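# Seat motor in nest block, stand block under lens

## Task

Put the motor fully into its seat in the nest block, then set that block upright on the field of holes below the lens, where it must stay without the robot holding it.

## Robot and tools

Robot: two arms, left_arm and right_arm, each ending in a five-joint-style dexterous hand (index, middle, ring, thumb). right_arm has a right hand; left_arm has its mirror image, a left hand. A camera stand sits behind the arms. Arm bases in the scene frame: left_arm (+0.007, +0.262, +0.035) m, quat_wxyz (+1.000, 0, 0, -0.017); right_arm (+0.022, -0.345, +0.023) m, quat_wxyz (+1.000, 0, 0, -0.015).

Frames. Scene frame: origin at table-top height midway between the nominal bases, +z up, +x out over the table, left_arm on +y. Fixed cameras and the table use it. Each arm's reported hand pose, velocities, target and wrist-camera pose are in that arm's own base frame. Motion offsets are in the axes of that arm's current Hand target. Hand point axes (right hand): +z along straight fingers toward the tips, +x across the palm away from the thumb, +y out of the palm face (palm surface at y = -0.062). On the left hand +x points toward the thumb instead. The hand point sits just past the index/middle knuckles; straight fingertips reach about 0.139 m beyond the knuckles (knuckles at z = -0.017). A rigid mast on the palm side near the wrist (x +0.05 to +0.10, z -0.16 to -0.11, out to y = +0.06; x sign flips on the left hand) can strike objects. Fingertips have 0.03 m rubber caps.

execute_actions(actions, cameras). actions is a list of actions; each action is a list of up to 15 rows, one per 1/30 s step; a short action repeats its last row to fill 15 steps. Every row is a single list of 48 numbers in [-1, 1] covering both arms, even if one is idle: left arm dx, dy, dz, rx, ry, rz; left hand 16 hinge numbers; left current_limit; left speed; then the same 24 for the right arm. dx..rz are an offset, not a pose: every row of an action is measured from the Hand target as it was when the action began, so a repeated offset keeps moving the arm further. Scale: 1.0 = 0.6 m for dx, dy, dz and 180 degrees for the rotation vector rx, ry, rz. Orientation commands are clipped to within 40 degrees of the measured orientation each step. The arm may stop short of its target; an all-zero action re-requests it, and a remaining gap can be sent as an extra offset. Arms sag and friction can leave the hand a few cm off, more when loaded; command slightly higher to compensate. To stop pushing on something, command the target back behind the hand point.

Hand numbers, per hand, in this order: index_mcp, index_abd, index_pip, index_dip, middle_mcp, middle_abd, middle_pip, middle_dip, ring_mcp, ring_abd, ring_pip, ring_dip, thumb_cmc, thumb_axl, thumb_mcp, thumb_ipl. These are absolute goal angles scaled between the hinge stops (degrees at +1, at -1; value for straight): _mcp (+128, -18; -0.75), _abd (+60, -60; +0.00, +1 swings away from the thumb), _pip (+108, -29; -0.58), _dip (+117, -21; -0.70), thumb_cmc (+120, -20; -0.71, +1 brings the thumb in front of the palm), thumb_axl (+140, -27; -0.68), thumb_mcp (+109, -69; -0.23), thumb_ipl (+108, -77; -0.17). Zero is a real goal: to keep a hand unchanged, resend its hand_goal, hand_current_limit and hand_speed. current_limit maps -1..+1 to 0..550 mA (minimum 11 mA); start value +0.4. speed gives set-point rate (speed+1)/2 of 8.5 rad/s; start value -0.6. Both persist until changed. A finger presses only while its goal lies past the object surface, harder the further past. Currents at 495 mA or above accumulate; 5 s of that shuts the motor down for 10 s.

cameras: list of names (cam_high 896x504, cam_left_wrist 672x504, cam_right_wrist 672x504), ["all"], or []. Omitted or null means all images for an empty actions list, none otherwise. An unknown name invalidates the call. An empty actions list just reports state and images.

zoom_image(camera, region): camera is cam_high, cam_left_wrist or cam_right_wrist, and must be among the latest images; region [x0, y0, x1, y1] in pixels from the top-left, at most 504 by 504.

finished_scene(scene): integer, the current scene's number. Ends the scene irrevocably; call only when the motor is seated and the block stands on the hole field by itself.

Results: per arm end_effector_position (m) and end_effector_quat_wxyz in its base frame (may be off a few cm), Hand target (next offsets count from it), joint positions, velocities (may read "within noise"), joint torques (include arm weight; numbers 3 and 4 wrap at ±28 N m), step readings of positions. Per hand, 16 entries each in the motor order: hand_goal, hand_measured, hand_current_ma (positive pushes toward -1), hand_state (moving, goal, blocked, overload), plus hand_current_limit and hand_speed. MOTOR HOT appears near 85 °C; at 100 °C the arm drops for 30-60 s (OVER-TEMPERATURE FAULT). Holding loads, long reach or pushing into unreachable poses heats motors, even while idle.

Avoid: dropping or releasing moving parts, letting anything fall off the table or far, slamming into fixed or heavy objects, hard pushes, contact between the two arms or one hand gripping the other, and arm stops (commands sent during a stop are discarded). Loose objects may occasionally get nudged by outside forces.

Each tool is called after "Request:" in YAML: its name, and indented under it one key for each argument.

## Session

Request:
execute_actions:
  actions: []

Scene clock: 0.00 s.
left_arm: end_effector_position=(+0.7663, -0.0440, +0.1733) hand_goal=(-0.754, +0.000, -0.576, -0.696, -0.754, +0.000, -0.576, -0.696, -0.754, +0.000, -0.576, -0.696, -0.714, -0.678, -0.226, -0.168) hand_measured=(-0.754, +0.000, -0.576, -0.696, -0.754, +0.000, -0.576, -0.696, -0.754, +0.000, -0.576, -0.696, -0.714, -0.678, -0.226, -0.168) hand_current_ma=(+0, +0, +0, +0, +0, +0, +0, +0, +0, +0, +0, +0, +0, +0, +0, +0) hand_state=(goal, goal, goal, goal, goal, goal, goal, goal, goal, goal, goal, goal, goal, goal, goal, goal) hand_current_limit=0.40 hand_speed=-0.60 end_effector_quat_wxyz=(+0.070, +0.919, +0.389, +0.006) | right_arm: end_effector_position=(+0.1538, +0.3465, +0.1938) hand_goal=(-0.754, +0.000, -0.576, -0.696, -0.754, +0.000, -0.576, -0.696, -0.754, +0.000, -0.576, -0.696, -0.714, -0.678, -0.226, -0.168) hand_measured=(-0.754, +0.000, -0.576, -0.696, -0.754, +0.000, -0.576, -0.696, -0.754, +0.000, -0.576, -0.696, -0.714, -0.678, -0.226, -0.168) hand_current_ma=(+0, +0, +0, +0, +0, +0, +0, +0, +0, +0, +0, +0, +0, +0, +0, +0) hand_state=(goal, goal, goal, goal, goal, goal, goal, goal, goal, goal, goal, goal, goal, goal, goal, goal) hand_current_limit=0.40 hand_speed=-0.60 end_effector_quat_wxyz=(-0.028, +0.191, +0.976, +0.104)
Joint positions: left_arm=[0.03 2.173 2.185 -1.521 0.126 0.795] | right_arm=[1.168 0.99 0.825 -1.212 -0.098 -0.007]
Joint velocities: within noise
Joint torques (N m): no reading
Heat: left arm: hottest elbow 31 °C; right arm: hottest elbow 34 °C.
Hand target: left_arm +0.7732, -0.0438, +0.1971; +0.078, +0.918, +0.387, +0.027 | right_arm +0.1566, +0.3531, +0.2062; -0.026, +0.190, +0.974, +0.117

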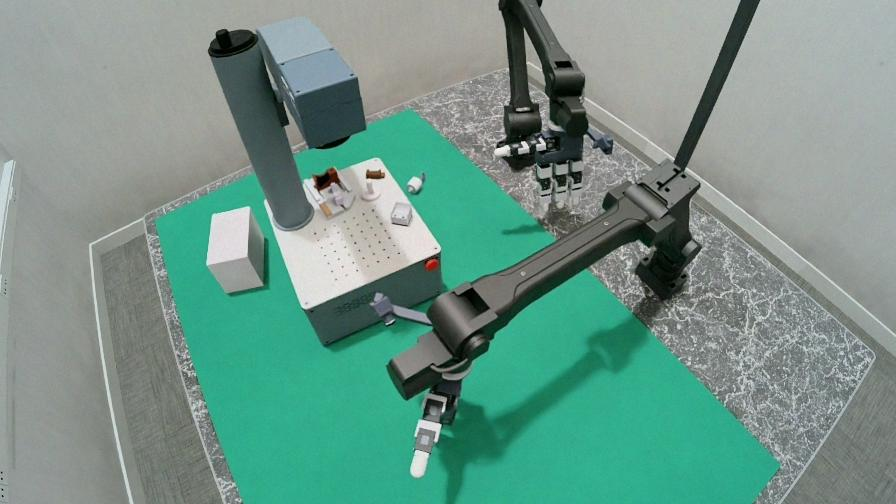

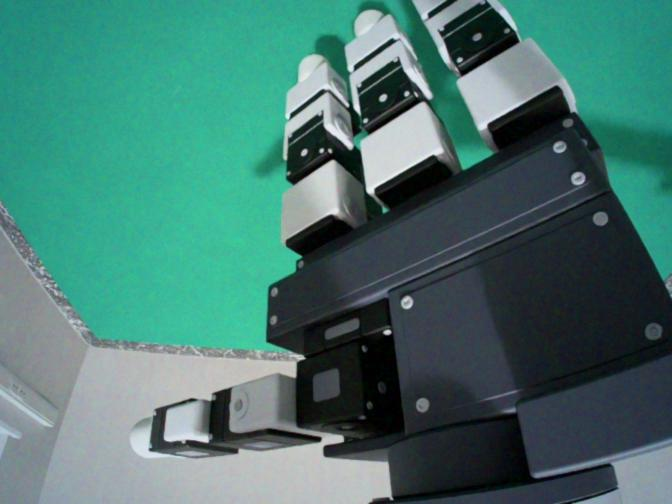

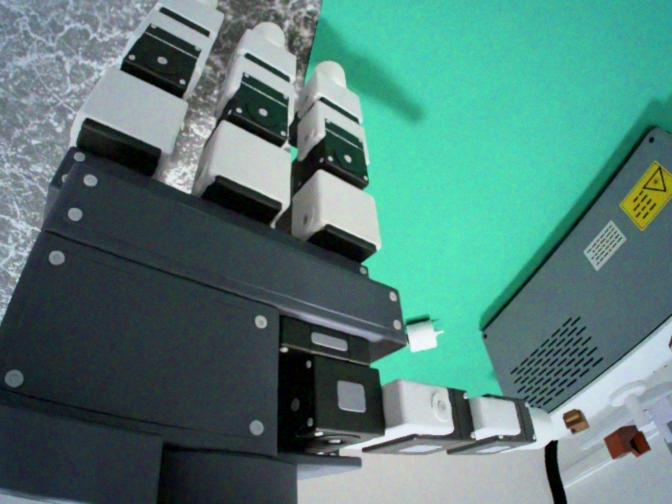

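Request:
zoom_image:
  camera: "cam_high"
  region: [240, 130, 460, 350]

Request:
zoom_image:
  camera: "cam_high"
  region: [300, 150, 430, 240]

Scaled by 2.291 from the camera's 896x504 image, which has a finer 1280x720 frame.

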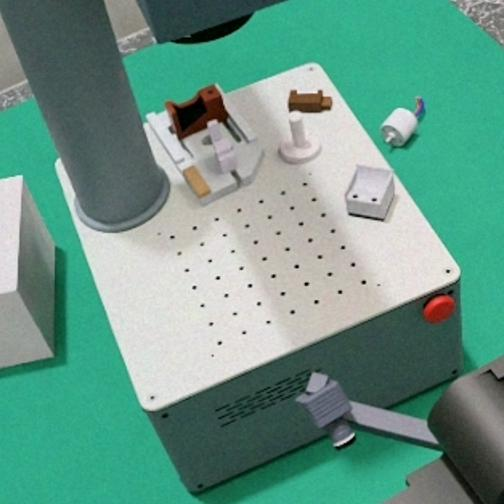

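Scaled by 3.877 from the camera's 896x504 image, which has a finer 1280x720 frame.

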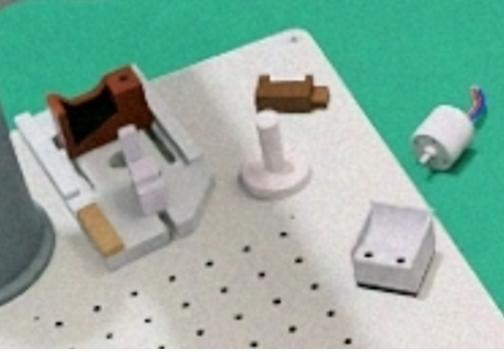

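Request:
execute_actions:
  actions:
    - [[0,0,0,0,0,0,-0.754,0,-0.576,-0.696,-0.754,0,-0.576,-0.696,-0.754,0,-0.576,-0.696,-0.714,-0.678,-0.226,-0.168,0.4,-0.6,-0.055,-0.035,-0.045,0,0,0,-0.754,0,-0.576,-0.696,-0.754,0,-0.576,-0.696,-0.754,0,-0.576,-0.696,-0.714,-0.678,-0.226,-0.168,0.4,-0.6]]
    - [[0,0,0,0,0,0,-0.754,0,-0.576,-0.696,-0.754,0,-0.576,-0.696,-0.754,0,-0.576,-0.696,-0.714,-0.678,-0.226,-0.168,0.4,-0.6,-0.109,-0.07,-0.091,0,0,0,-0.754,0,-0.576,-0.696,-0.754,0,-0.576,-0.696,-0.754,0,-0.576,-0.696,-0.714,-0.678,-0.226,-0.168,0.4,-0.6]]
  cameras: ["cam_right_wrist"]

Scene clock: 50.20 s.
left_arm: end_effector_position=(+0.7663, -0.0440, +0.1733) hand_goal=(-0.754, +0.000, -0.576, -0.696, -0.754, +0.000, -0.576, -0.696, -0.754, +0.000, -0.576, -0.696, -0.714, -0.678, -0.226, -0.168) hand_measured=(-0.754, +0.000, -0.576, -0.696, -0.754, +0.000, -0.576, -0.696, -0.754, +0.000, -0.576, -0.696, -0.714, -0.678, -0.224, -0.168) hand_current_ma=(+0, +0, +0, +0, +0, +0, +0, +0, +0, +0, +0, +0, +0, +0, +0, +0) hand_state=(goal, goal, goal, goal, goal, goal, goal, goal, goal, goal, goal, goal, goal, goal, goal, goal) hand_current_limit=0.40 hand_speed=-0.60 end_effector_quat_wxyz=(+0.070, +0.919, +0.389, +0.006) | right_arm: end_effector_position=(+0.2181, +0.2355, +0.2417) hand_goal=(-0.754, +0.000, -0.576, -0.696, -0.754, +0.000, -0.576, -0.696, -0.754, +0.000, -0.576, -0.696, -0.714, -0.678, -0.226, -0.168) hand_measured=(-0.754, +0.000, -0.576, -0.696, -0.754, +0.000, -0.576, -0.696, -0.754, +0.000, -0.576, -0.696, -0.716, -0.678, -0.222, -0.168) hand_current_ma=(-1, +2, +0, +0, +0, +2, -1, +0, +1, +2, -1, +0, -4, +2, +17, +1) hand_state=(goal, goal, goal, goal, goal, goal, goal, goal, goal, goal, goal, goal, goal, goal, goal, goal) hand_current_limit=0.40 hand_speed=-0.60 end_effector_quat_wxyz=(-0.034, +0.195, +0.975, +0.105)
Joint positions: left_arm=[0.03 2.173 2.185 -1.521 0.126 0.795] | right_arm=[0.657 0.849 0.878 -1.486 -0.189 -0.507]
Joint torques (N m): left_arm=[0.56 -21.54 10.95 0.68 0.26 0.09] | right_arm=[-0.09 -3.49 11.1 0.2 -0.21 -0.06]
Heat: left arm: hottest elbow 39 °C; right arm: hottest elbow 40 °C.
Hand target: left_arm +0.7732, -0.0438, +0.1971; +0.078, +0.918, +0.387, +0.027 | right_arm +0.2244, +0.2412, +0.2627; -0.025, +0.190, +0.974, +0.117
Off the commanded pose: left_arm 0.025 m, 3 deg | right_arm 0.022 m, 2 deg.
Step readings (end_effector_position of left_arm | right_arm):
0: (+0.7663, -0.0440, +0.1733) | (+0.1538, +0.3465, +0.1938)
1: (+0.7663, -0.0440, +0.1733) | (+0.1543, +0.3437, +0.1940)
2: (+0.7663, -0.0440, +0.1733) | (+0.1555, +0.3391, +0.1943)
4: (+0.7663, -0.0440, +0.1733) | (+0.1685, +0.3228, +0.2002)
8: (+0.7663, -0.0440, +0.1733) | (+0.1794, +0.3086, +0.2119)
15: (+0.7663, -0.0440, +0.1733) | (+0.1763, +0.3098, +0.2122)
16: (+0.7663, -0.0440, +0.1733) | (+0.1773, +0.3042, +0.2118)
17: (+0.7663, -0.0440, +0.1733) | (+0.1804, +0.2940, +0.2120)
19: (+0.7663, -0.0440, +0.1733) | (+0.2036, +0.2575, +0.2173)
23: (+0.7663, -0.0440, +0.1733) | (+0.2246, +0.2261, +0.2368)
30: (+0.7663, -0.0440, +0.1733) | (+0.2197, +0.2340, +0.2428)
Images, in order (width x height): cam_right_wrist 672x504.

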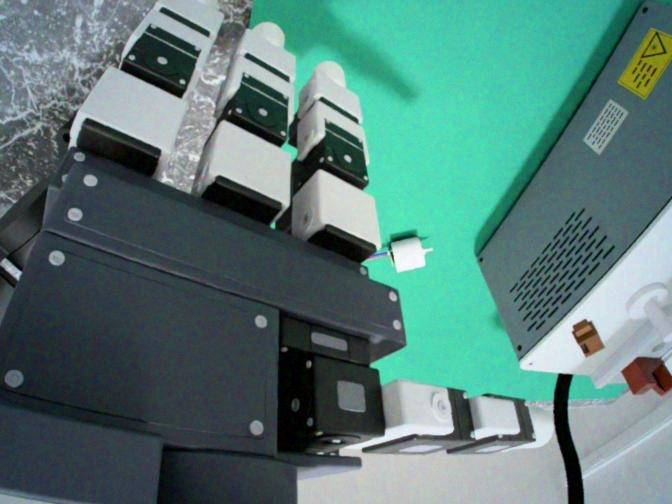

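Request:
execute_actions:
  actions:
    - [[0,0,0,0,0,0,-0.754,0,-0.576,-0.696,-0.754,0,-0.576,-0.696,-0.754,0,-0.576,-0.696,-0.714,-0.678,-0.226,-0.168,0.4,-0.6,-0.091,-0.058,-0.076,0,0,0,-0.754,0,-0.576,-0.696,-0.754,0,-0.576,-0.696,-0.754,0,-0.576,-0.696,-0.714,-0.678,-0.226,-0.168,0.4,-0.6]]
    - [[0,0,0,0,0,0,-0.754,0,-0.576,-0.696,-0.754,0,-0.576,-0.696,-0.754,0,-0.576,-0.696,-0.714,-0.678,-0.226,-0.168,0.4,-0.6,-0.091,-0.058,-0.076,0,0,0,-0.754,0,-0.576,-0.696,-0.754,0,-0.576,-0.696,-0.754,0,-0.576,-0.696,-0.714,-0.678,-0.226,-0.168,0.4,-0.6]]
    - [[0,0,0,0,0,0,-0.754,0,-0.576,-0.696,-0.754,0,-0.576,-0.696,-0.754,0,-0.576,-0.696,-0.714,-0.678,-0.226,-0.168,0.4,-0.6,-0.091,-0.058,-0.076,0,0,0,-0.754,0,-0.576,-0.696,-0.754,0,-0.576,-0.696,-0.754,0,-0.576,-0.696,-0.714,-0.678,-0.226,-0.168,0.4,-0.6]]
    - [[0,0,0,0,0,0,-0.754,0,-0.576,-0.696,-0.754,0,-0.576,-0.696,-0.754,0,-0.576,-0.696,-0.714,-0.678,-0.226,-0.168,0.4,-0.6,0,0,0,0.039,-0.003,-0.102,-0.754,0,-0.576,-0.696,-0.754,0,-0.576,-0.696,-0.754,0,-0.576,-0.696,-0.714,-0.678,-0.226,-0.168,0.4,-0.6]]
    - [[0,0,0,0,0,0,-0.754,0,-0.576,-0.696,-0.754,0,-0.576,-0.696,-0.754,0,-0.576,-0.696,-0.714,-0.678,-0.226,-0.168,0.4,-0.6,0,0,0,0.039,-0.003,-0.102,-0.754,0,-0.576,-0.696,-0.754,0,-0.576,-0.696,-0.754,0,-0.576,-0.696,-0.714,-0.678,-0.226,-0.168,0.4,-0.6]]
  cameras: ["cam_right_wrist","cam_high"]

Scene clock: 56.53 s.
left_arm: end_effector_position=(+0.7663, -0.0440, +0.1733) hand_goal=(-0.754, +0.000, -0.576, -0.696, -0.754, +0.000, -0.576, -0.696, -0.754, +0.000, -0.576, -0.696, -0.714, -0.678, -0.226, -0.168) hand_measured=(-0.754, +0.000, -0.576, -0.696, -0.754, +0.000, -0.576, -0.696, -0.754, +0.000, -0.576, -0.696, -0.714, -0.678, -0.224, -0.168) hand_current_ma=(+0, +0, +0, +0, +0, +0, +0, +0, +0, +0, +0, +0, +0, +0, +0, +0) hand_state=(goal, goal, goal, goal, goal, goal, goal, goal, goal, goal, goal, goal, goal, goal, goal, goal) hand_current_limit=0.40 hand_speed=-0.60 end_effector_quat_wxyz=(+0.070, +0.919, +0.389, +0.006) | right_arm: end_effector_position=(+0.3318, +0.0527, +0.3400) hand_goal=(-0.754, +0.000, -0.576, -0.696, -0.754, +0.000, -0.576, -0.696, -0.754, +0.000, -0.576, -0.696, -0.714, -0.678, -0.226, -0.168) hand_measured=(-0.754, +0.002, -0.574, -0.696, -0.754, +0.002, -0.576, -0.696, -0.754, +0.002, -0.574, -0.696, -0.716, -0.678, -0.220, -0.168) hand_current_ma=(-1, +3, +2, +0, -1, +3, +2, +0, -1, +3, +2, +0, -5, +2, +22, +1) hand_state=(goal, goal, goal, goal, goal, goal, goal, goal, goal, goal, goal, goal, goal, goal, goal, goal) hand_current_limit=0.40 hand_speed=-0.60 end_effector_quat_wxyz=(+0.049, -0.121, +0.991, +0.005)
Joint positions: left_arm=[0.03 2.173 2.185 -1.521 0.126 0.795] | right_arm=[-0.123 1.167 1.375 -1.687 -0.034 -1.934]
Joint torques (N m): left_arm=[0.67 -21.71 10.99 0.7 0.27 0.09] | right_arm=[1.03 -8.94 10.7 0.38 0.08 -0.03]
Heat: left arm: hottest elbow 39 °C; right arm: hottest elbow 43 °C.
Hand target: left_arm +0.7732, -0.0438, +0.1971; +0.078, +0.918, +0.387, +0.027 | right_arm +0.3375, +0.0549, +0.3572; -0.001, -0.129, +0.992, -0.001
Off the commanded pose: left_arm 0.025 m, 3 deg | right_arm 0.018 m, 6 deg.
joint sent to its limit (right arm) — joint 4 (wrist pitch), lower limit. The joint targets are off in orientation, not in position.
Step readings (end_effector_position of left_arm | right_arm):
0: (+0.7663, -0.0440, +0.1733) | (+0.2180, +0.2355, +0.2417)
1: (+0.7663, -0.0440, +0.1733) | (+0.2186, +0.2318, +0.2427)
2: (+0.7663, -0.0440, +0.1733) | (+0.2225, +0.2219, +0.2458)
4: (+0.7663, -0.0440, +0.1733) | (+0.2417, +0.1922, +0.2552)
8: (+0.7663, -0.0440, +0.1733) | (+0.2628, +0.1681, +0.2772)
15: (+0.7663, -0.0440, +0.1733) | (+0.2586, +0.1744, +0.2762)
16: (+0.7663, -0.0440, +0.1733) | (+0.2593, +0.1714, +0.2778)
17: (+0.7663, -0.0440, +0.1733) | (+0.2624, +0.1616, +0.2812)
19: (+0.7663, -0.0440, +0.1733) | (+0.2811, +0.1327, +0.2917)
23: (+0.7663, -0.0440, +0.1733) | (+0.3013, +0.1080, +0.3082)
30: (+0.7663, -0.0440, +0.1733) | (+0.2969, +0.1131, +0.3088)
31: (+0.7663, -0.0440, +0.1733) | (+0.2979, +0.1106, +0.3110)
32: (+0.7663, -0.0440, +0.1733) | (+0.3020, +0.1021, +0.3157)
34: (+0.7663, -0.0440, +0.1733) | (+0.3186, +0.0740, +0.3273)
38: (+0.7663, -0.0440, +0.1733) | (+0.3355, +0.0485, +0.3392)
45: (+0.7663, -0.0440, +0.1733) | (+0.3340, +0.0517, +0.3389)
46: (+0.7663, -0.0440, +0.1733) | (+0.3323, +0.0497, +0.3372)
47: (+0.7663, -0.0440, +0.1733) | (+0.3304, +0.0460, +0.3345)
49: (+0.7663, -0.0440, +0.1733) | (+0.3334, +0.0442, +0.3373)
53: (+0.7663, -0.0440, +0.1733) | (+0.3369, +0.0483, +0.3391)
60: (+0.7663, -0.0440, +0.1733) | (+0.3333, +0.0512, +0.3376)
61: (+0.7663, -0.0440, +0.1733) | (+0.3316, +0.0484, +0.3360)
62: (+0.7663, -0.0440, +0.1733) | (+0.3299, +0.0435, +0.3331)
64: (+0.7663, -0.0440, +0.1733) | (+0.3341, +0.0443, +0.3379)
68: (+0.7663, -0.0440, +0.1733) | (+0.3367, +0.0519, +0.3413)
75: (+0.7663, -0.0440, +0.1733) | (+0.3328, +0.0527, +0.3401)
Images, in order (width x height): cam_high 896x504, cam_right_wrist 672x504.

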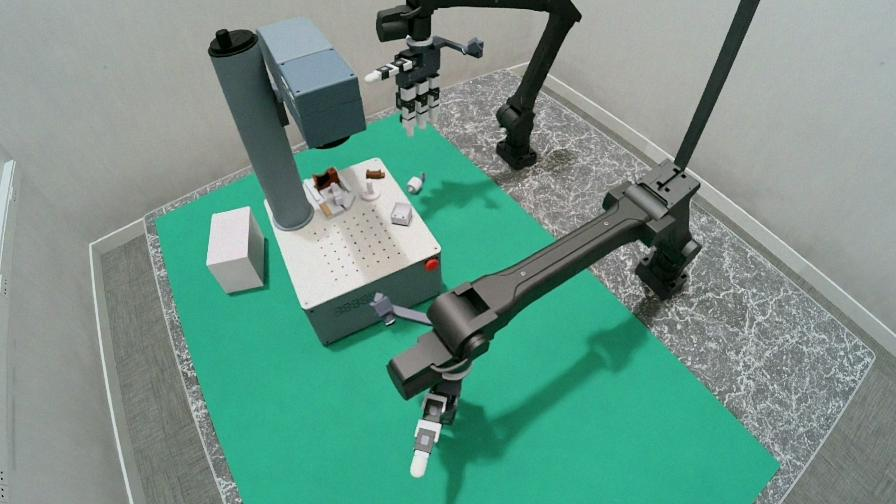

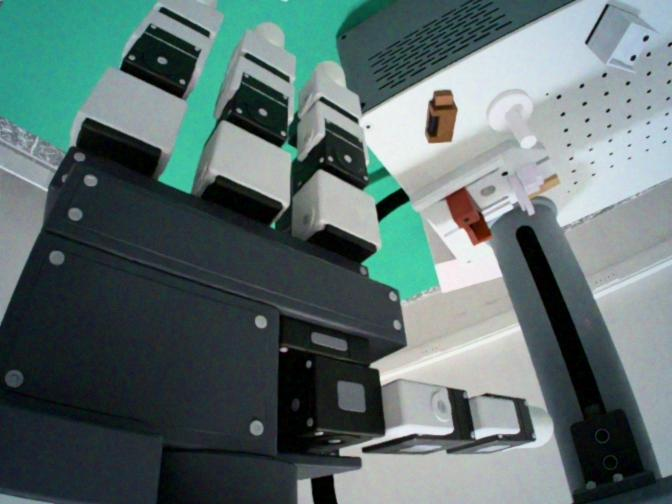

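Request:
zoom_image:
  camera: "cam_right_wrist"
  region: [390, 60, 610, 280]

Request:
zoom_image:
  camera: "cam_right_wrist"
  region: [500, 0, 672, 170]

Request:
zoom_image:
  camera: "cam_high"
  region: [300, 150, 400, 230]

Scaled by 2.291 from the camera's 672x504 image, which has a finer 960x720 frame.

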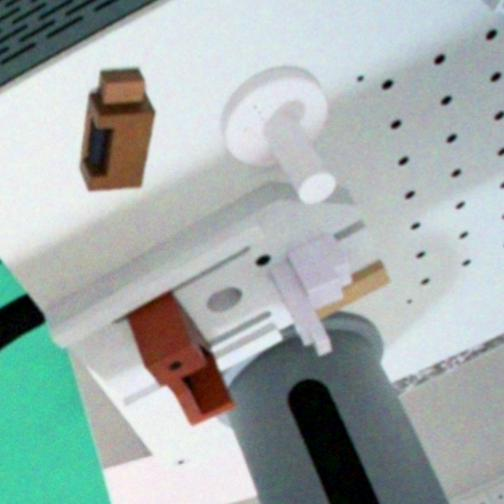

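Scaled by 2.930 from the camera's 672x504 image, which has a finer 960x720 frame.

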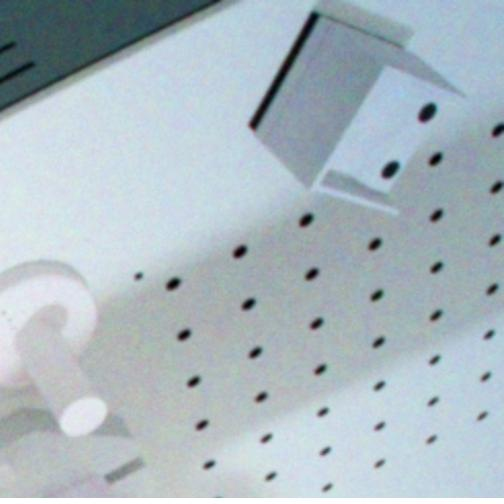

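Scaled by 5.040 from the camera's 896x504 image, which has a finer 1280x720 frame.

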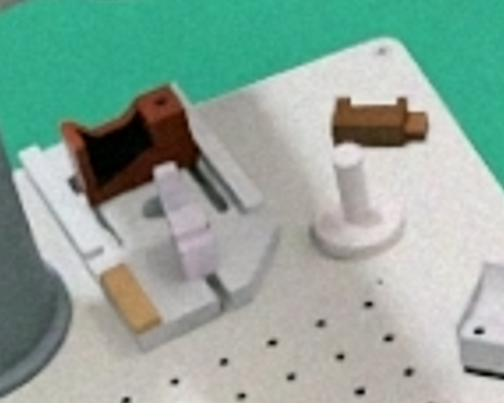

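Request:
zoom_image:
  camera: "cam_high"
  region: [380, 160, 450, 220]

Request:
zoom_image:
  camera: "cam_high"
  region: [350, 160, 420, 230]

Scaled by 7.200 from the camera's 896x504 image, which has a finer 1280x720 frame.

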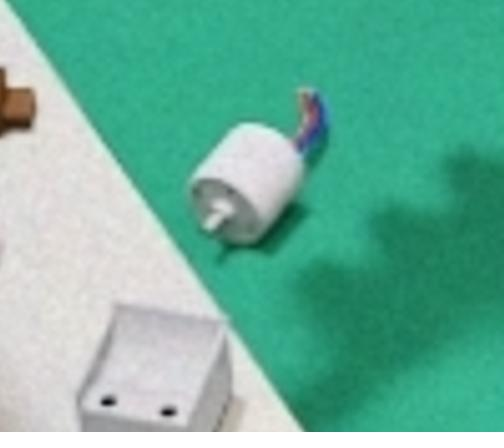

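Scaled by 7.200 from the camera's 896x504 image, which has a finer 1280x720 frame.

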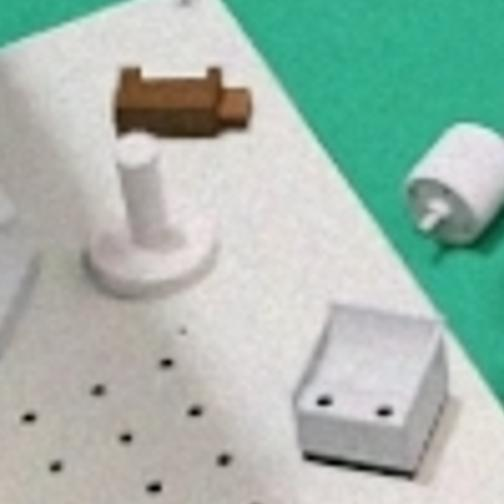

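Request:
execute_actions:
  actions:
    - [[0,0,0,0,0,0,-0.754,0,-0.576,-0.696,-0.754,0,-0.576,-0.696,-0.754,0,-0.576,-0.696,-0.714,-0.678,-0.226,-0.168,0.4,-0.6,-0.055,-0.045,0.035,0,0,0,-0.754,0,-0.576,-0.696,-0.754,0,-0.576,-0.696,-0.754,0,-0.576,-0.696,-0.714,-0.678,-0.226,-0.168,0.4,-0.6]]
    - [[0,0,0,0,0,0,-0.754,0,-0.576,-0.696,-0.754,0,-0.576,-0.696,-0.754,0,-0.576,-0.696,-0.714,-0.678,-0.226,-0.168,0.4,-0.6,-0.055,-0.045,0.035,0,0,0,-0.754,0,-0.576,-0.696,-0.754,0,-0.576,-0.696,-0.754,0,-0.576,-0.696,-0.714,-0.678,-0.226,-0.168,0.4,-0.6]]
  cameras: ["cam_right_wrist"]

Request:
zoom_image:
  camera: "cam_right_wrist"
  region: [400, 0, 672, 272]

Scene clock: 68.37 s.
left_arm: end_effector_position=(+0.7663, -0.0440, +0.1733) hand_goal=(-0.754, +0.000, -0.576, -0.696, -0.754, +0.000, -0.576, -0.696, -0.754, +0.000, -0.576, -0.696, -0.714, -0.678, -0.226, -0.168) hand_measured=(-0.754, +0.000, -0.576, -0.696, -0.754, +0.000, -0.576, -0.696, -0.754, +0.000, -0.576, -0.696, -0.714, -0.678, -0.224, -0.168) hand_current_ma=(+0, +0, +0, +0, +0, +0, +0, +0, +0, +0, +0, +0, +0, +0, +0, +0) hand_state=(goal, goal, goal, goal, goal, goal, goal, goal, goal, goal, goal, goal, goal, goal, goal, goal) hand_current_limit=0.40 hand_speed=-0.60 end_effector_quat_wxyz=(+0.070, +0.919, +0.389, +0.006) | right_arm: end_effector_position=(+0.4100, +0.0241, +0.2972) hand_goal=(-0.754, +0.000, -0.576, -0.696, -0.754, +0.000, -0.576, -0.696, -0.754, +0.000, -0.576, -0.696, -0.714, -0.678, -0.226, -0.168) hand_measured=(-0.752, +0.002, -0.574, -0.696, -0.752, +0.002, -0.576, -0.696, -0.752, +0.002, -0.574, -0.696, -0.714, -0.678, -0.220, -0.168) hand_current_ma=(+4, +3, +2, +0, +4, +3, +2, +0, +4, +3, +2, +0, +0, +2, +22, +1) hand_state=(goal, goal, goal, goal, goal, goal, goal, goal, goal, goal, goal, goal, goal, goal, goal, goal) hand_current_limit=0.40 hand_speed=-0.60 end_effector_quat_wxyz=(-0.018, -0.129, +0.991, +0.006)
Joint positions: left_arm=[0.03 2.173 2.185 -1.521 0.126 0.795] | right_arm=[-0.154 1.45 1.527 -1.686 -0.001 -1.983]
Joint torques (N m): left_arm=[0.67 -21.54 10.95 0.73 0.27 0.1] | right_arm=[-0.67 -14.92 10.04 0.06 0.09 -0.06]
Heat: left arm: hottest elbow 40 °C; right arm: hottest elbow 43 °C.
Hand target: left_arm +0.7732, -0.0438, +0.1971; +0.078, +0.918, +0.387, +0.027 | right_arm +0.4151, +0.0196, +0.3152; -0.001, -0.129, +0.992, -0.001
Off the commanded pose: left_arm 0.025 m, 3 deg | right_arm 0.019 m, 2 deg.
joint sent to its limit (right arm) — joint 4 (wrist pitch), lower limit. The joint targets still meet the commanded pose.
Step readings (end_effector_position of left_arm | right_arm):
0: (+0.7663, -0.0440, +0.1733) | (+0.3317, +0.0527, +0.3400)
1: (+0.7663, -0.0440, +0.1733) | (+0.3336, +0.0513, +0.3389)
2: (+0.7663, -0.0440, +0.1733) | (+0.3381, +0.0498, +0.3395)
4: (+0.7663, -0.0440, +0.1733) | (+0.3542, +0.0459, +0.3385)
8: (+0.7663, -0.0440, +0.1733) | (+0.3714, +0.0430, +0.3196)
15: (+0.7663, -0.0440, +0.1733) | (+0.3732, +0.0427, +0.3157)
16: (+0.7663, -0.0440, +0.1733) | (+0.3746, +0.0409, +0.3159)
17: (+0.7663, -0.0440, +0.1733) | (+0.3784, +0.0389, +0.3180)
19: (+0.7663, -0.0440, +0.1733) | (+0.3932, +0.0320, +0.3188)
23: (+0.7663, -0.0440, +0.1733) | (+0.4077, +0.0248, +0.3034)
30: (+0.7663, -0.0440, +0.1733) | (+0.4105, +0.0240, +0.2963)
Images, in order (width x height): cam_right_wrist 672x504.

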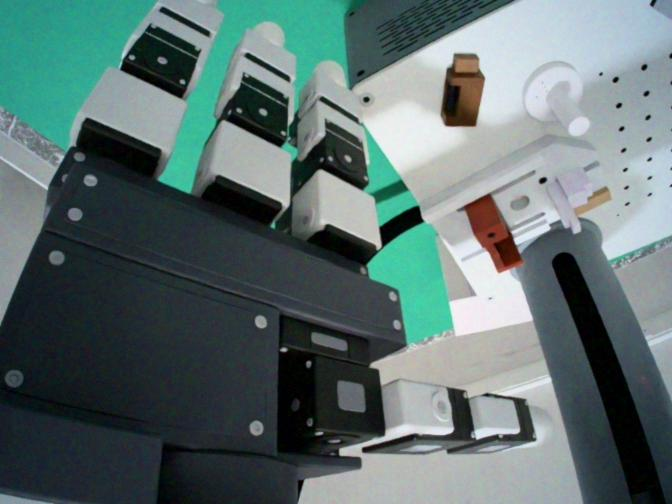

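Scaled by 1.853 from the camera's 672x504 image, which has a finer 960x720 frame.

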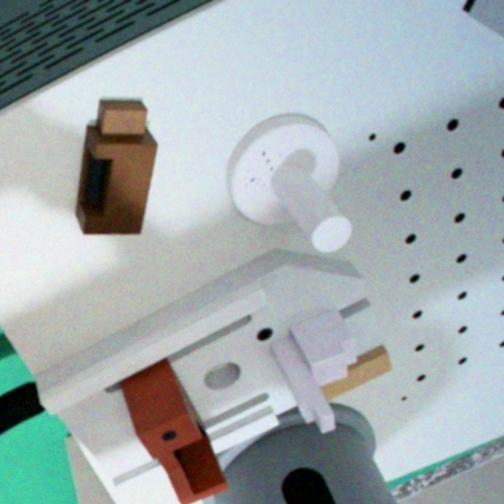

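Request:
execute_actions:
  actions:
    - [[0,0,0,0,0,0,-0.754,0,-0.576,-0.696,-0.754,0,-0.576,-0.696,-0.754,0,-0.576,-0.696,-0.714,-0.678,-0.226,-0.168,0.4,-0.6,0.02,0.196,0.0,0,0,0,-0.754,0,-0.576,-0.696,-0.754,0,-0.576,-0.696,-0.754,0,-0.576,-0.696,-0.714,-0.678,-0.226,-0.168,0.4,-0.6]]
    - [[0,0,0,0,0,0,-0.754,0,-0.576,-0.696,-0.754,0,-0.576,-0.696,-0.754,0,-0.576,-0.696,-0.714,-0.678,-0.226,-0.168,0.4,-0.6,0.02,0.196,0.1,0,0,0.0,-0.754,0,-0.576,-0.696,-0.754,0,-0.576,-0.696,-0.754,0,-0.576,-0.696,-0.714,-0.678,-0.226,-0.168,0.4,-0.6]]
    - [[0,0,0,0,0,0,-0.754,0,-0.576,-0.696,-0.754,0,-0.576,-0.696,-0.754,0,-0.576,-0.696,-0.714,-0.678,-0.226,-0.168,0.4,-0.6,0,0,0,0,0,0.139,-0.754,0,-0.576,-0.696,-0.754,0,-0.576,-0.696,-0.754,0,-0.576,-0.696,-0.714,-0.678,-0.226,-0.168,0.4,-0.6]]
  cameras: ["cam_right_wrist"]

Request:
zoom_image:
  camera: "cam_right_wrist"
  region: [400, 20, 672, 292]

Scene clock: 82.67 s.
left_arm: end_effector_position=(+0.7663, -0.0440, +0.1733) hand_goal=(-0.754, +0.000, -0.576, -0.696, -0.754, +0.000, -0.576, -0.696, -0.754, +0.000, -0.576, -0.696, -0.714, -0.678, -0.226, -0.168) hand_measured=(-0.754, +0.000, -0.576, -0.696, -0.754, +0.000, -0.576, -0.696, -0.754, +0.000, -0.576, -0.696, -0.714, -0.678, -0.224, -0.168) hand_current_ma=(+0, +0, +0, +0, +0, +0, +0, +0, +0, +0, +0, +0, +0, +0, +0, +0) hand_state=(goal, goal, goal, goal, goal, goal, goal, goal, goal, goal, goal, goal, goal, goal, goal, goal) hand_current_limit=0.40 hand_speed=-0.60 end_effector_quat_wxyz=(+0.070, +0.919, +0.389, +0.006) | right_arm: end_effector_position=(+0.3327, +0.2368, +0.2565) hand_goal=(-0.754, +0.000, -0.576, -0.696, -0.754, +0.000, -0.576, -0.696, -0.754, +0.000, -0.576, -0.696, -0.714, -0.678, -0.226, -0.168) hand_measured=(-0.752, -0.002, -0.576, -0.696, -0.752, -0.002, -0.576, -0.696, -0.752, +0.000, -0.576, -0.696, -0.712, -0.678, -0.222, -0.168) hand_current_ma=(+6, -2, -1, +0, +5, -2, -1, +0, +2, -2, -1, +0, +3, +2, +15, +1) hand_state=(goal, goal, goal, goal, goal, goal, goal, goal, goal, goal, goal, goal, goal, goal, goal, goal) hand_current_limit=0.40 hand_speed=-0.60 end_effector_quat_wxyz=(+0.001, +0.090, +0.996, +0.002)
Joint positions: left_arm=[0.03 2.173 2.185 -1.521 0.126 0.795] | right_arm=[0.49 1.21 1.197 -1.554 -0.002 -0.9]
Joint torques (N m): left_arm=[0.67 -21.42 10.95 0.72 0.27 0.1] | right_arm=[1.2 -9.29 7.66 0.34 0.23 0.11]
Heat: left arm: hottest elbow 40 °C; right arm: hottest elbow 44 °C.
Hand target: left_arm +0.7732, -0.0438, +0.1971; +0.078, +0.918, +0.387, +0.027 | right_arm +0.3316, +0.2407, +0.2549; -0.001, +0.089, +0.996, -0.001
Off the commanded pose: left_arm 0.025 m, 3 deg | right_arm 0.004 m, 0 deg.
Step readings (end_effector_position of left_arm | right_arm):
0: (+0.7663, -0.0440, +0.1733) | (+0.4100, +0.0241, +0.2972)
1: (+0.7663, -0.0440, +0.1733) | (+0.4083, +0.0294, +0.2961)
2: (+0.7663, -0.0440, +0.1733) | (+0.4046, +0.0388, +0.2931)
4: (+0.7663, -0.0440, +0.1733) | (+0.3877, +0.0763, +0.2923)
8: (+0.7663, -0.0440, +0.1733) | (+0.3634, +0.1382, +0.3090)
15: (+0.7663, -0.0440, +0.1733) | (+0.3655, +0.1347, +0.3139)
16: (+0.7663, -0.0440, +0.1733) | (+0.3644, +0.1384, +0.3064)
17: (+0.7663, -0.0440, +0.1733) | (+0.3636, +0.1484, +0.2981)
19: (+0.7663, -0.0440, +0.1733) | (+0.3383, +0.1868, +0.2739)
23: (+0.7663, -0.0440, +0.1733) | (+0.3072, +0.2457, +0.2503)
30: (+0.7663, -0.0440, +0.1733) | (+0.3213, +0.2419, +0.2477)
31: (+0.7663, -0.0440, +0.1733) | (+0.3233, +0.2420, +0.2471)
32: (+0.7663, -0.0440, +0.1733) | (+0.3260, +0.2421, +0.2468)
34: (+0.7663, -0.0440, +0.1733) | (+0.3257, +0.2389, +0.2458)
38: (+0.7663, -0.0440, +0.1733) | (+0.3264, +0.2373, +0.2539)
45: (+0.7663, -0.0440, +0.1733) | (+0.3303, +0.2381, +0.2565)
Images, in order (width x height): cam_right_wrist 672x504.

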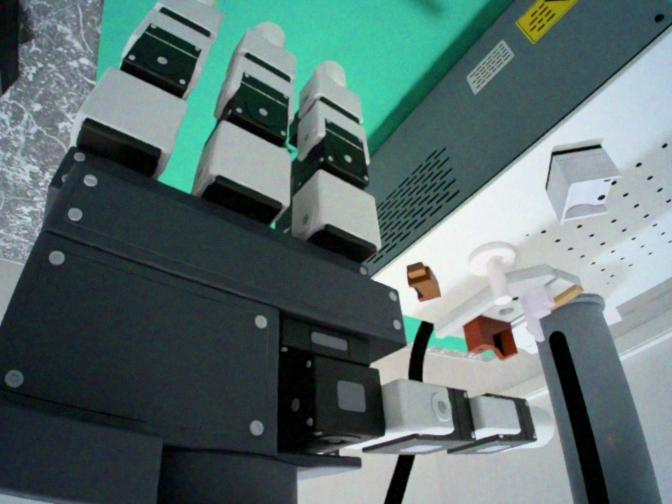

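Scaled by 1.853 from the camera's 672x504 image, which has a finer 960x720 frame.

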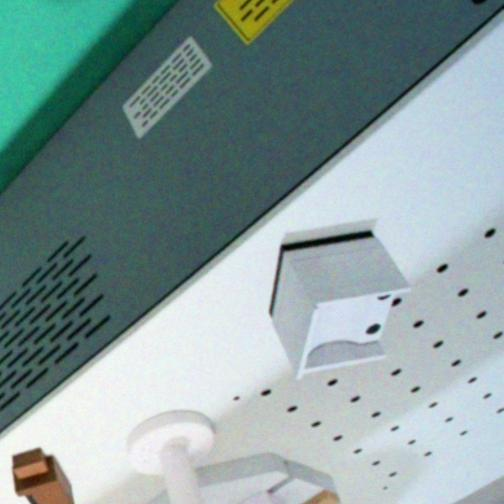

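Request:
zoom_image:
  camera: "cam_right_wrist"
  region: [530, 130, 640, 240]

Request:
zoom_image:
  camera: "cam_right_wrist"
  region: [395, 240, 545, 370]

Scaled by 4.582 from the camera's 672x504 image, which has a finer 960x720 frame.

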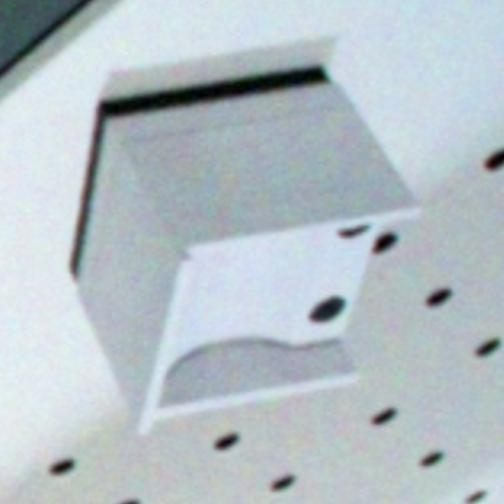

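Scaled by 3.360 from the camera's 672x504 image, which has a finer 960x720 frame.

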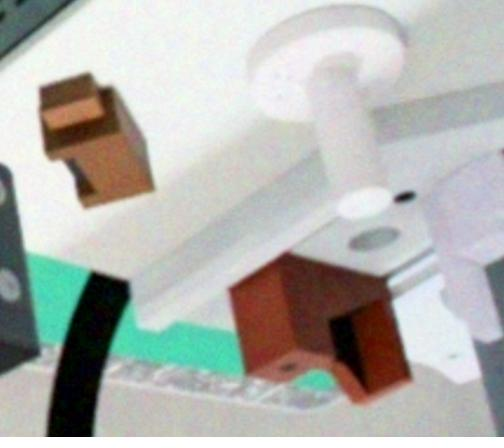

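Request:
execute_actions:
  actions:
    - [[0,0,0,0,0,0,-0.754,0,-0.576,-0.696,-0.754,0,-0.576,-0.696,-0.754,0,-0.576,-0.696,-0.714,-0.678,-0.226,-0.168,0.4,-0.6,-0.05,-0.108,0.0,0,0,0,-0.754,0,-0.576,-0.696,-0.754,0,-0.576,-0.696,-0.754,0,-0.576,-0.696,-0.714,-0.678,-0.226,-0.168,0.4,-0.6]]
    - [[0,0,0,0,0,0,-0.754,0,-0.576,-0.696,-0.754,0,-0.576,-0.696,-0.754,0,-0.576,-0.696,-0.714,-0.678,-0.226,-0.168,0.4,-0.6,-0.055,-0.108,0.0,0,0,0.0,-0.754,0,-0.576,-0.696,-0.754,0,-0.576,-0.696,-0.754,0,-0.576,-0.696,-0.714,-0.678,-0.226,-0.168,0.4,-0.6]]
  cameras: ["cam_right_wrist"]

Request:
zoom_image:
  camera: "cam_right_wrist"
  region: [400, 100, 600, 300]

Scene clock: 96.60 s.
left_arm: end_effector_position=(+0.7663, -0.0440, +0.1733) hand_goal=(-0.754, +0.000, -0.576, -0.696, -0.754, +0.000, -0.576, -0.696, -0.754, +0.000, -0.576, -0.696, -0.714, -0.678, -0.226, -0.168) hand_measured=(-0.754, +0.000, -0.576, -0.696, -0.754, +0.000, -0.576, -0.696, -0.754, +0.000, -0.576, -0.696, -0.714, -0.678, -0.224, -0.168) hand_current_ma=(+0, +0, +0, +0, +0, +0, +0, +0, +0, +0, +0, +0, +0, +0, +0, +0) hand_state=(goal, goal, goal, goal, goal, goal, goal, goal, goal, goal, goal, goal, goal, goal, goal, goal) hand_current_limit=0.40 hand_speed=-0.60 end_effector_quat_wxyz=(+0.070, +0.919, +0.389, +0.006) | right_arm: end_effector_position=(+0.3673, +0.0963, +0.2523) hand_goal=(-0.754, +0.000, -0.576, -0.696, -0.754, +0.000, -0.576, -0.696, -0.754, +0.000, -0.576, -0.696, -0.714, -0.678, -0.226, -0.168) hand_measured=(-0.754, +0.000, -0.576, -0.696, -0.754, +0.000, -0.576, -0.696, -0.752, +0.000, -0.576, -0.696, -0.714, -0.678, -0.222, -0.168) hand_current_ma=(+1, -1, +1, +0, +2, -1, +0, +0, +3, -1, +0, +0, -2, +2, +15, +1) hand_state=(goal, goal, goal, goal, goal, goal, goal, goal, goal, goal, goal, goal, goal, goal, goal, goal) hand_current_limit=0.40 hand_speed=-0.60 end_effector_quat_wxyz=(-0.002, +0.099, +0.995, -0.002)
Joint positions: left_arm=[0.03 2.173 2.185 -1.521 0.126 0.795] | right_arm=[0.056 1.2 1.18 -1.555 0.004 -1.315]
Joint torques (N m): left_arm=[0.62 -21.48 10.95 0.75 0.26 0.09] | right_arm=[1.38 -8.7 8.59 0.29 0.01 -0.06]
Heat: left arm: hottest elbow 41 °C; right arm: hottest elbow 44 °C.
Hand target: left_arm +0.7732, -0.0438, +0.1971; +0.078, +0.918, +0.387, +0.027 | right_arm +0.3706, +0.1019, +0.2550; -0.001, +0.089, +0.996, -0.001
Off the commanded pose: left_arm 0.025 m, 3 deg | right_arm 0.007 m, 1 deg.
Step readings (end_effector_position of left_arm | right_arm):
0: (+0.7663, -0.0440, +0.1733) | (+0.3327, +0.2368, +0.2565)
1: (+0.7663, -0.0440, +0.1733) | (+0.3333, +0.2336, +0.2558)
2: (+0.7663, -0.0440, +0.1733) | (+0.3346, +0.2265, +0.2553)
4: (+0.7663, -0.0440, +0.1733) | (+0.3458, +0.1991, +0.2534)
8: (+0.7663, -0.0440, +0.1733) | (+0.3592, +0.1647, +0.2526)
15: (+0.7663, -0.0440, +0.1733) | (+0.3561, +0.1671, +0.2531)
16: (+0.7663, -0.0440, +0.1733) | (+0.3562, +0.1639, +0.2529)
17: (+0.7663, -0.0440, +0.1733) | (+0.3574, +0.1566, +0.2535)
19: (+0.7663, -0.0440, +0.1733) | (+0.3653, +0.1277, +0.2531)
23: (+0.7663, -0.0440, +0.1733) | (+0.3715, +0.0922, +0.2522)
30: (+0.7663, -0.0440, +0.1733) | (+0.3681, +0.0958, +0.2525)
Images, in order (width x height): cam_right_wrist 672x504.

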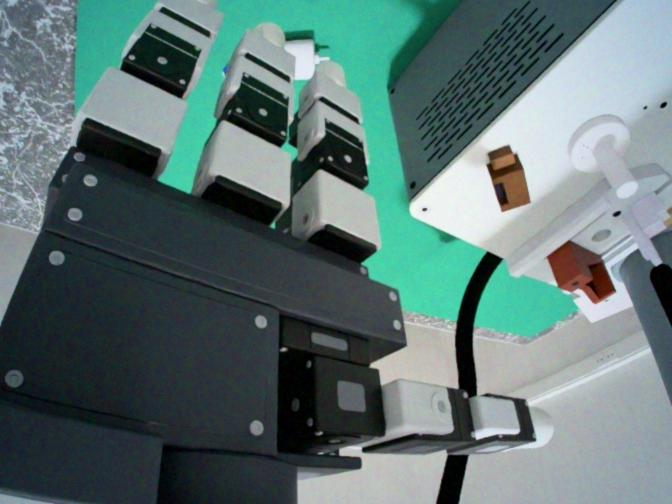

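Scaled by 2.520 from the camera's 672x504 image, which has a finer 960x720 frame.

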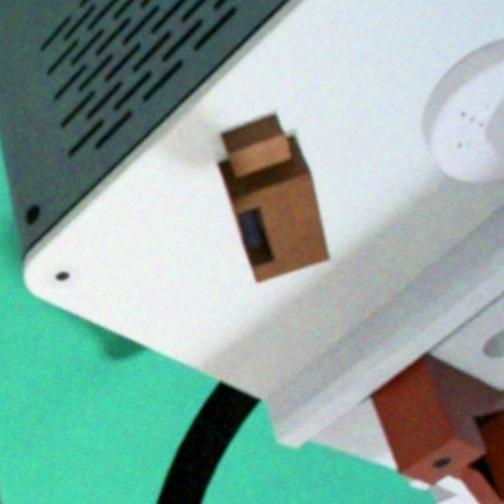

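Request:
zoom_image:
  camera: "cam_right_wrist"
  region: [530, 160, 672, 302]

Request:
zoom_image:
  camera: "cam_right_wrist"
  region: [210, 10, 360, 120]

Scaled by 3.549 from the camera's 672x504 image, which has a finer 960x720 frame.

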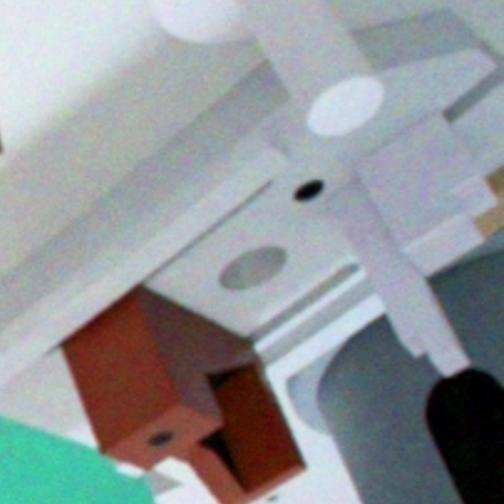

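Scaled by 3.360 from the camera's 672x504 image, which has a finer 960x720 frame.

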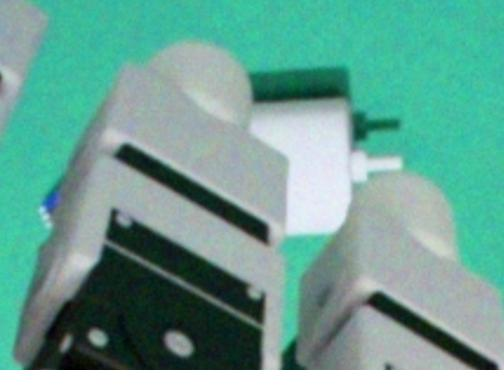

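Request:
execute_actions:
  actions: []
  cameras: ["cam_high"]

Request:
zoom_image:
  camera: "cam_high"
  region: [300, 155, 360, 215]

Request:
zoom_image:
  camera: "cam_high"
  region: [380, 190, 420, 230]

Scene clock: 99.63 s.
left_arm: end_effector_position=(+0.7663, -0.0440, +0.1733) hand_goal=(-0.754, +0.000, -0.576, -0.696, -0.754, +0.000, -0.576, -0.696, -0.754, +0.000, -0.576, -0.696, -0.714, -0.678, -0.226, -0.168) hand_measured=(-0.754, +0.000, -0.576, -0.696, -0.754, +0.000, -0.576, -0.696, -0.754, +0.000, -0.576, -0.696, -0.714, -0.678, -0.224, -0.168) hand_current_ma=(+0, +0, +0, +0, +0, +0, +0, +0, +0, +0, +0, +0, +0, +0, +0, +0) hand_state=(goal, goal, goal, goal, goal, goal, goal, goal, goal, goal, goal, goal, goal, goal, goal, goal) hand_current_limit=0.40 hand_speed=-0.60 end_effector_quat_wxyz=(+0.070, +0.919, +0.389, +0.006) | right_arm: end_effector_position=(+0.3673, +0.0963, +0.2523) hand_goal=(-0.754, +0.000, -0.576, -0.696, -0.754, +0.000, -0.576, -0.696, -0.754, +0.000, -0.576, -0.696, -0.714, -0.678, -0.226, -0.168) hand_measured=(-0.754, +0.000, -0.576, -0.696, -0.754, +0.000, -0.576, -0.696, -0.752, +0.000, -0.576, -0.696, -0.714, -0.678, -0.222, -0.168) hand_current_ma=(+1, -1, +1, +0, +2, -1, +0, +0, +3, -1, +0, +0, -2, +2, +15, +1) hand_state=(goal, goal, goal, goal, goal, goal, goal, goal, goal, goal, goal, goal, goal, goal, goal, goal) hand_current_limit=0.40 hand_speed=-0.60 end_effector_quat_wxyz=(-0.002, +0.099, +0.995, -0.002)
Joint positions: left_arm=[0.03 2.173 2.185 -1.521 0.126 0.795] | right_arm=[0.056 1.2 1.18 -1.555 0.004 -1.316]
Joint velocities: within noise
Joint torques (N m): left_arm=[0.56 -21.54 10.95 0.69 0.27 0.09] | right_arm=[1.32 -8.7 8.61 0.31 0.01 -0.05]
Heat: left arm: hottest elbow 41 °C; right arm: hottest elbow 44 °C.
Hand target: left_arm +0.7732, -0.0438, +0.1971; +0.078, +0.918, +0.387, +0.027 | right_arm +0.3707, +0.1019, +0.2550; -0.001, +0.089, +0.996, -0.001
Off the commanded pose: left_arm 0.025 m, 3 deg | right_arm 0.007 m, 1 deg.
Images, in order (width x height): cam_high 896x504.

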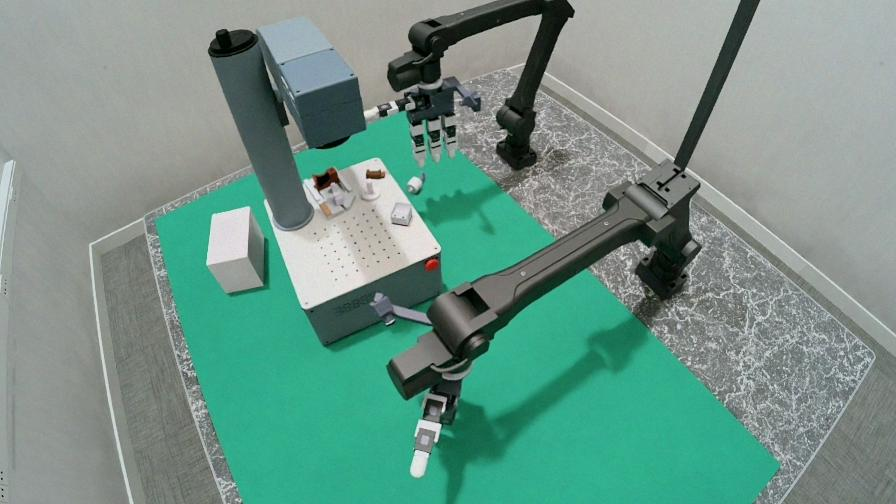

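Scaled by 8.400 from the camera's 896x504 image, which has a finer 1280x720 frame.

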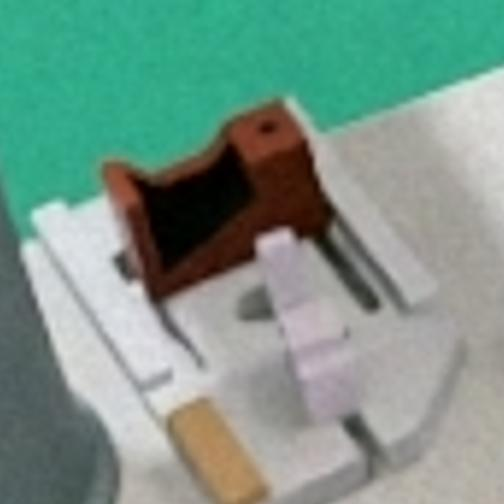

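Scaled by 12.600 from the camera's 896x504 image, which has a finer 1280x720 frame.

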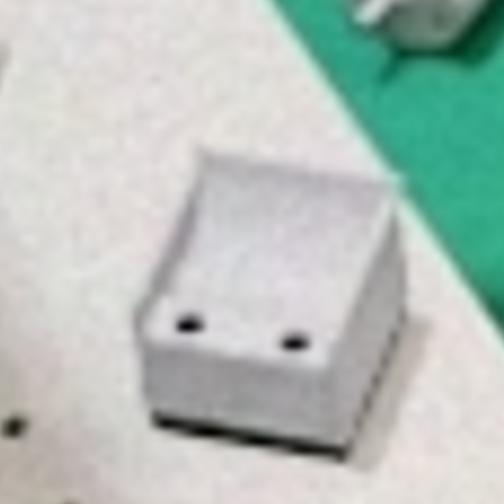

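Request:
execute_actions:
  actions:
    - [[0,0,0,0,0,0,-0.754,0,-0.576,-0.696,-0.754,0,-0.576,-0.696,-0.754,0,-0.576,-0.696,-0.714,-0.678,-0.226,-0.168,0.4,-0.6,0,0,0.0,0,0,0,0.07,0,0.3,0.174,0.07,0,0.3,0.174,0.07,0,0.3,0.174,-0.714,-0.678,-0.226,-0.168,0.4,-0.6]]
    - [[0,0,0,0,0,0,-0.754,0,-0.576,-0.696,-0.754,0,-0.576,-0.696,-0.754,0,-0.576,-0.696,-0.714,-0.678,-0.226,-0.168,0.4,-0.6,-0.045,0.103,0.0,0,0,0.0,0.07,0,0.3,0.174,0.07,0,0.3,0.174,0.07,0,0.3,0.174,-0.714,-0.678,-0.226,-0.168,0.4,-0.6]]
    - [[0,0,0,0,0,0,-0.754,0,-0.576,-0.696,-0.754,0,-0.576,-0.696,-0.754,0,-0.576,-0.696,-0.714,-0.678,-0.226,-0.168,0.4,-0.6,-0.045,0.103,0.0,0,0,0.0,0.07,0,0.3,0.174,0.07,0,0.3,0.174,0.07,0,0.3,0.174,-0.714,-0.678,-0.226,-0.168,0.4,-0.6]]
  cameras: ["cam_right_wrist"]

Scene clock: 112.77 s.
left_arm: end_effector_position=(+0.7663, -0.0440, +0.1733) hand_goal=(-0.754, +0.000, -0.576, -0.696, -0.754, +0.000, -0.576, -0.696, -0.754, +0.000, -0.576, -0.696, -0.714, -0.678, -0.226, -0.168) hand_measured=(-0.754, +0.000, -0.576, -0.696, -0.754, +0.000, -0.576, -0.696, -0.754, +0.000, -0.576, -0.696, -0.714, -0.678, -0.224, -0.168) hand_current_ma=(+0, +0, +0, +0, +0, +0, +0, +0, +0, +0, +0, +0, +0, +0, +0, +0) hand_state=(goal, goal, goal, goal, goal, goal, goal, goal, goal, goal, goal, goal, goal, goal, goal, goal) hand_current_limit=0.40 hand_speed=-0.60 end_effector_quat_wxyz=(+0.070, +0.919, +0.389, +0.006) | right_arm: end_effector_position=(+0.4335, +0.2127, +0.2358) hand_goal=(+0.070, +0.000, +0.300, +0.174, +0.070, +0.000, +0.300, +0.174, +0.070, +0.000, +0.300, +0.174, -0.714, -0.678, -0.226, -0.168) hand_measured=(+0.056, +0.000, +0.292, +0.172, +0.054, +0.000, +0.294, +0.172, +0.056, +0.000, +0.292, +0.172, -0.714, -0.678, -0.222, -0.168) hand_current_ma=(-51, -1, -22, -6, -54, -1, -19, -7, -49, -1, -20, -6, +0, +2, +16, +1) hand_state=(goal, goal, goal, goal, goal, goal, goal, goal, goal, goal, goal, goal, goal, goal, goal, goal) hand_current_limit=0.40 hand_speed=-0.60 end_effector_quat_wxyz=(-0.021, +0.083, +0.996, -0.008)
Joint positions: left_arm=[0.03 2.173 2.185 -1.521 0.126 0.795] | right_arm=[0.323 1.464 1.389 -1.541 -0.001 -1.082]
Joint torques (N m): left_arm=[0.73 -21.48 11 0.72 0.27 0.09] | right_arm=[-0.15 -14.86 10.43 0.34 -0.02 0.09]
Heat: left arm: hottest elbow 41 °C; right arm: hottest elbow 45 °C.
Hand target: left_arm +0.7732, -0.0438, +0.1971; +0.078, +0.918, +0.387, +0.027 | right_arm +0.4457, +0.2140, +0.2548; -0.001, +0.089, +0.996, -0.001
Off the commanded pose: left_arm 0.025 m, 3 deg | right_arm 0.022 m, 3 deg.
Step readings (end_effector_position of left_arm | right_arm):
0: (+0.7663, -0.0440, +0.1733) | (+0.3673, +0.0963, +0.2523)
1: (+0.7663, -0.0440, +0.1733) | (+0.3673, +0.0963, +0.2523)
2: (+0.7663, -0.0440, +0.1733) | (+0.3673, +0.0962, +0.2523)
4: (+0.7663, -0.0440, +0.1733) | (+0.3673, +0.0962, +0.2523)
8: (+0.7663, -0.0440, +0.1733) | (+0.3673, +0.0962, +0.2522)
15: (+0.7663, -0.0440, +0.1733) | (+0.3673, +0.0962, +0.2522)
16: (+0.7663, -0.0440, +0.1733) | (+0.3688, +0.1000, +0.2517)
17: (+0.7663, -0.0440, +0.1733) | (+0.3723, +0.1056, +0.2520)
19: (+0.7663, -0.0440, +0.1733) | (+0.3801, +0.1326, +0.2504)
23: (+0.7663, -0.0440, +0.1733) | (+0.3889, +0.1617, +0.2363)
30: (+0.7663, -0.0440, +0.1733) | (+0.3920, +0.1601, +0.2312)
31: (+0.7663, -0.0440, +0.1733) | (+0.3948, +0.1627, +0.2330)
32: (+0.7663, -0.0440, +0.1733) | (+0.4002, +0.1673, +0.2356)
34: (+0.7663, -0.0440, +0.1733) | (+0.4157, +0.1874, +0.2428)
38: (+0.7663, -0.0440, +0.1733) | (+0.4309, +0.2126, +0.2414)
45: (+0.7663, -0.0440, +0.1733) | (+0.4332, +0.2128, +0.2358)
Images, in order (width x height): cam_right_wrist 672x504.

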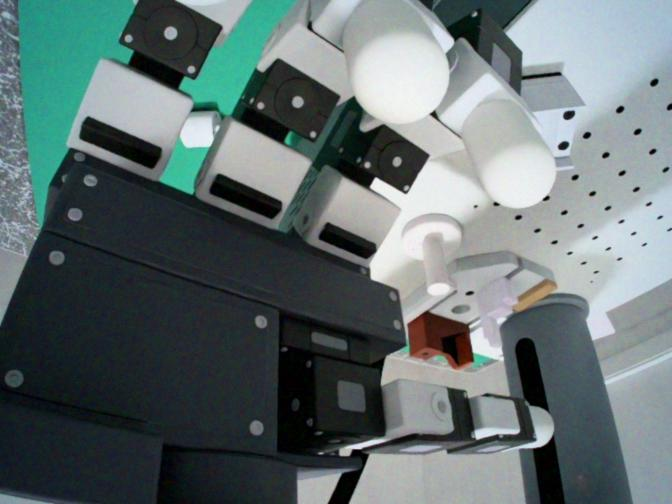

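Request:
zoom_image:
  camera: "cam_right_wrist"
  region: [500, 50, 620, 170]

Request:
zoom_image:
  camera: "cam_right_wrist"
  region: [380, 200, 580, 400]

Scaled by 4.200 from the camera's 672x504 image, which has a finer 960x720 frame.

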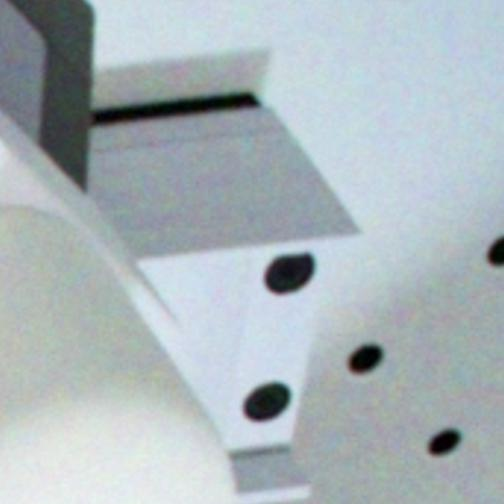

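Scaled by 2.520 from the camera's 672x504 image, which has a finer 960x720 frame.

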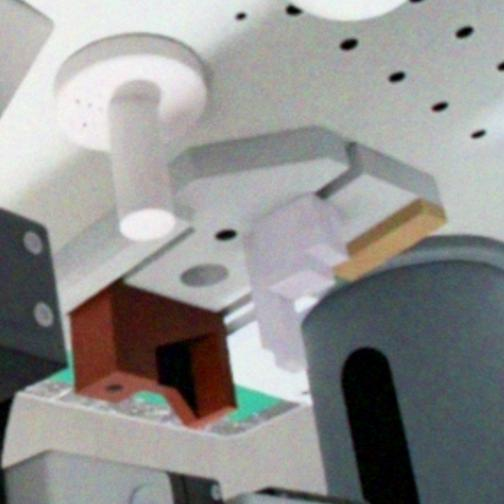

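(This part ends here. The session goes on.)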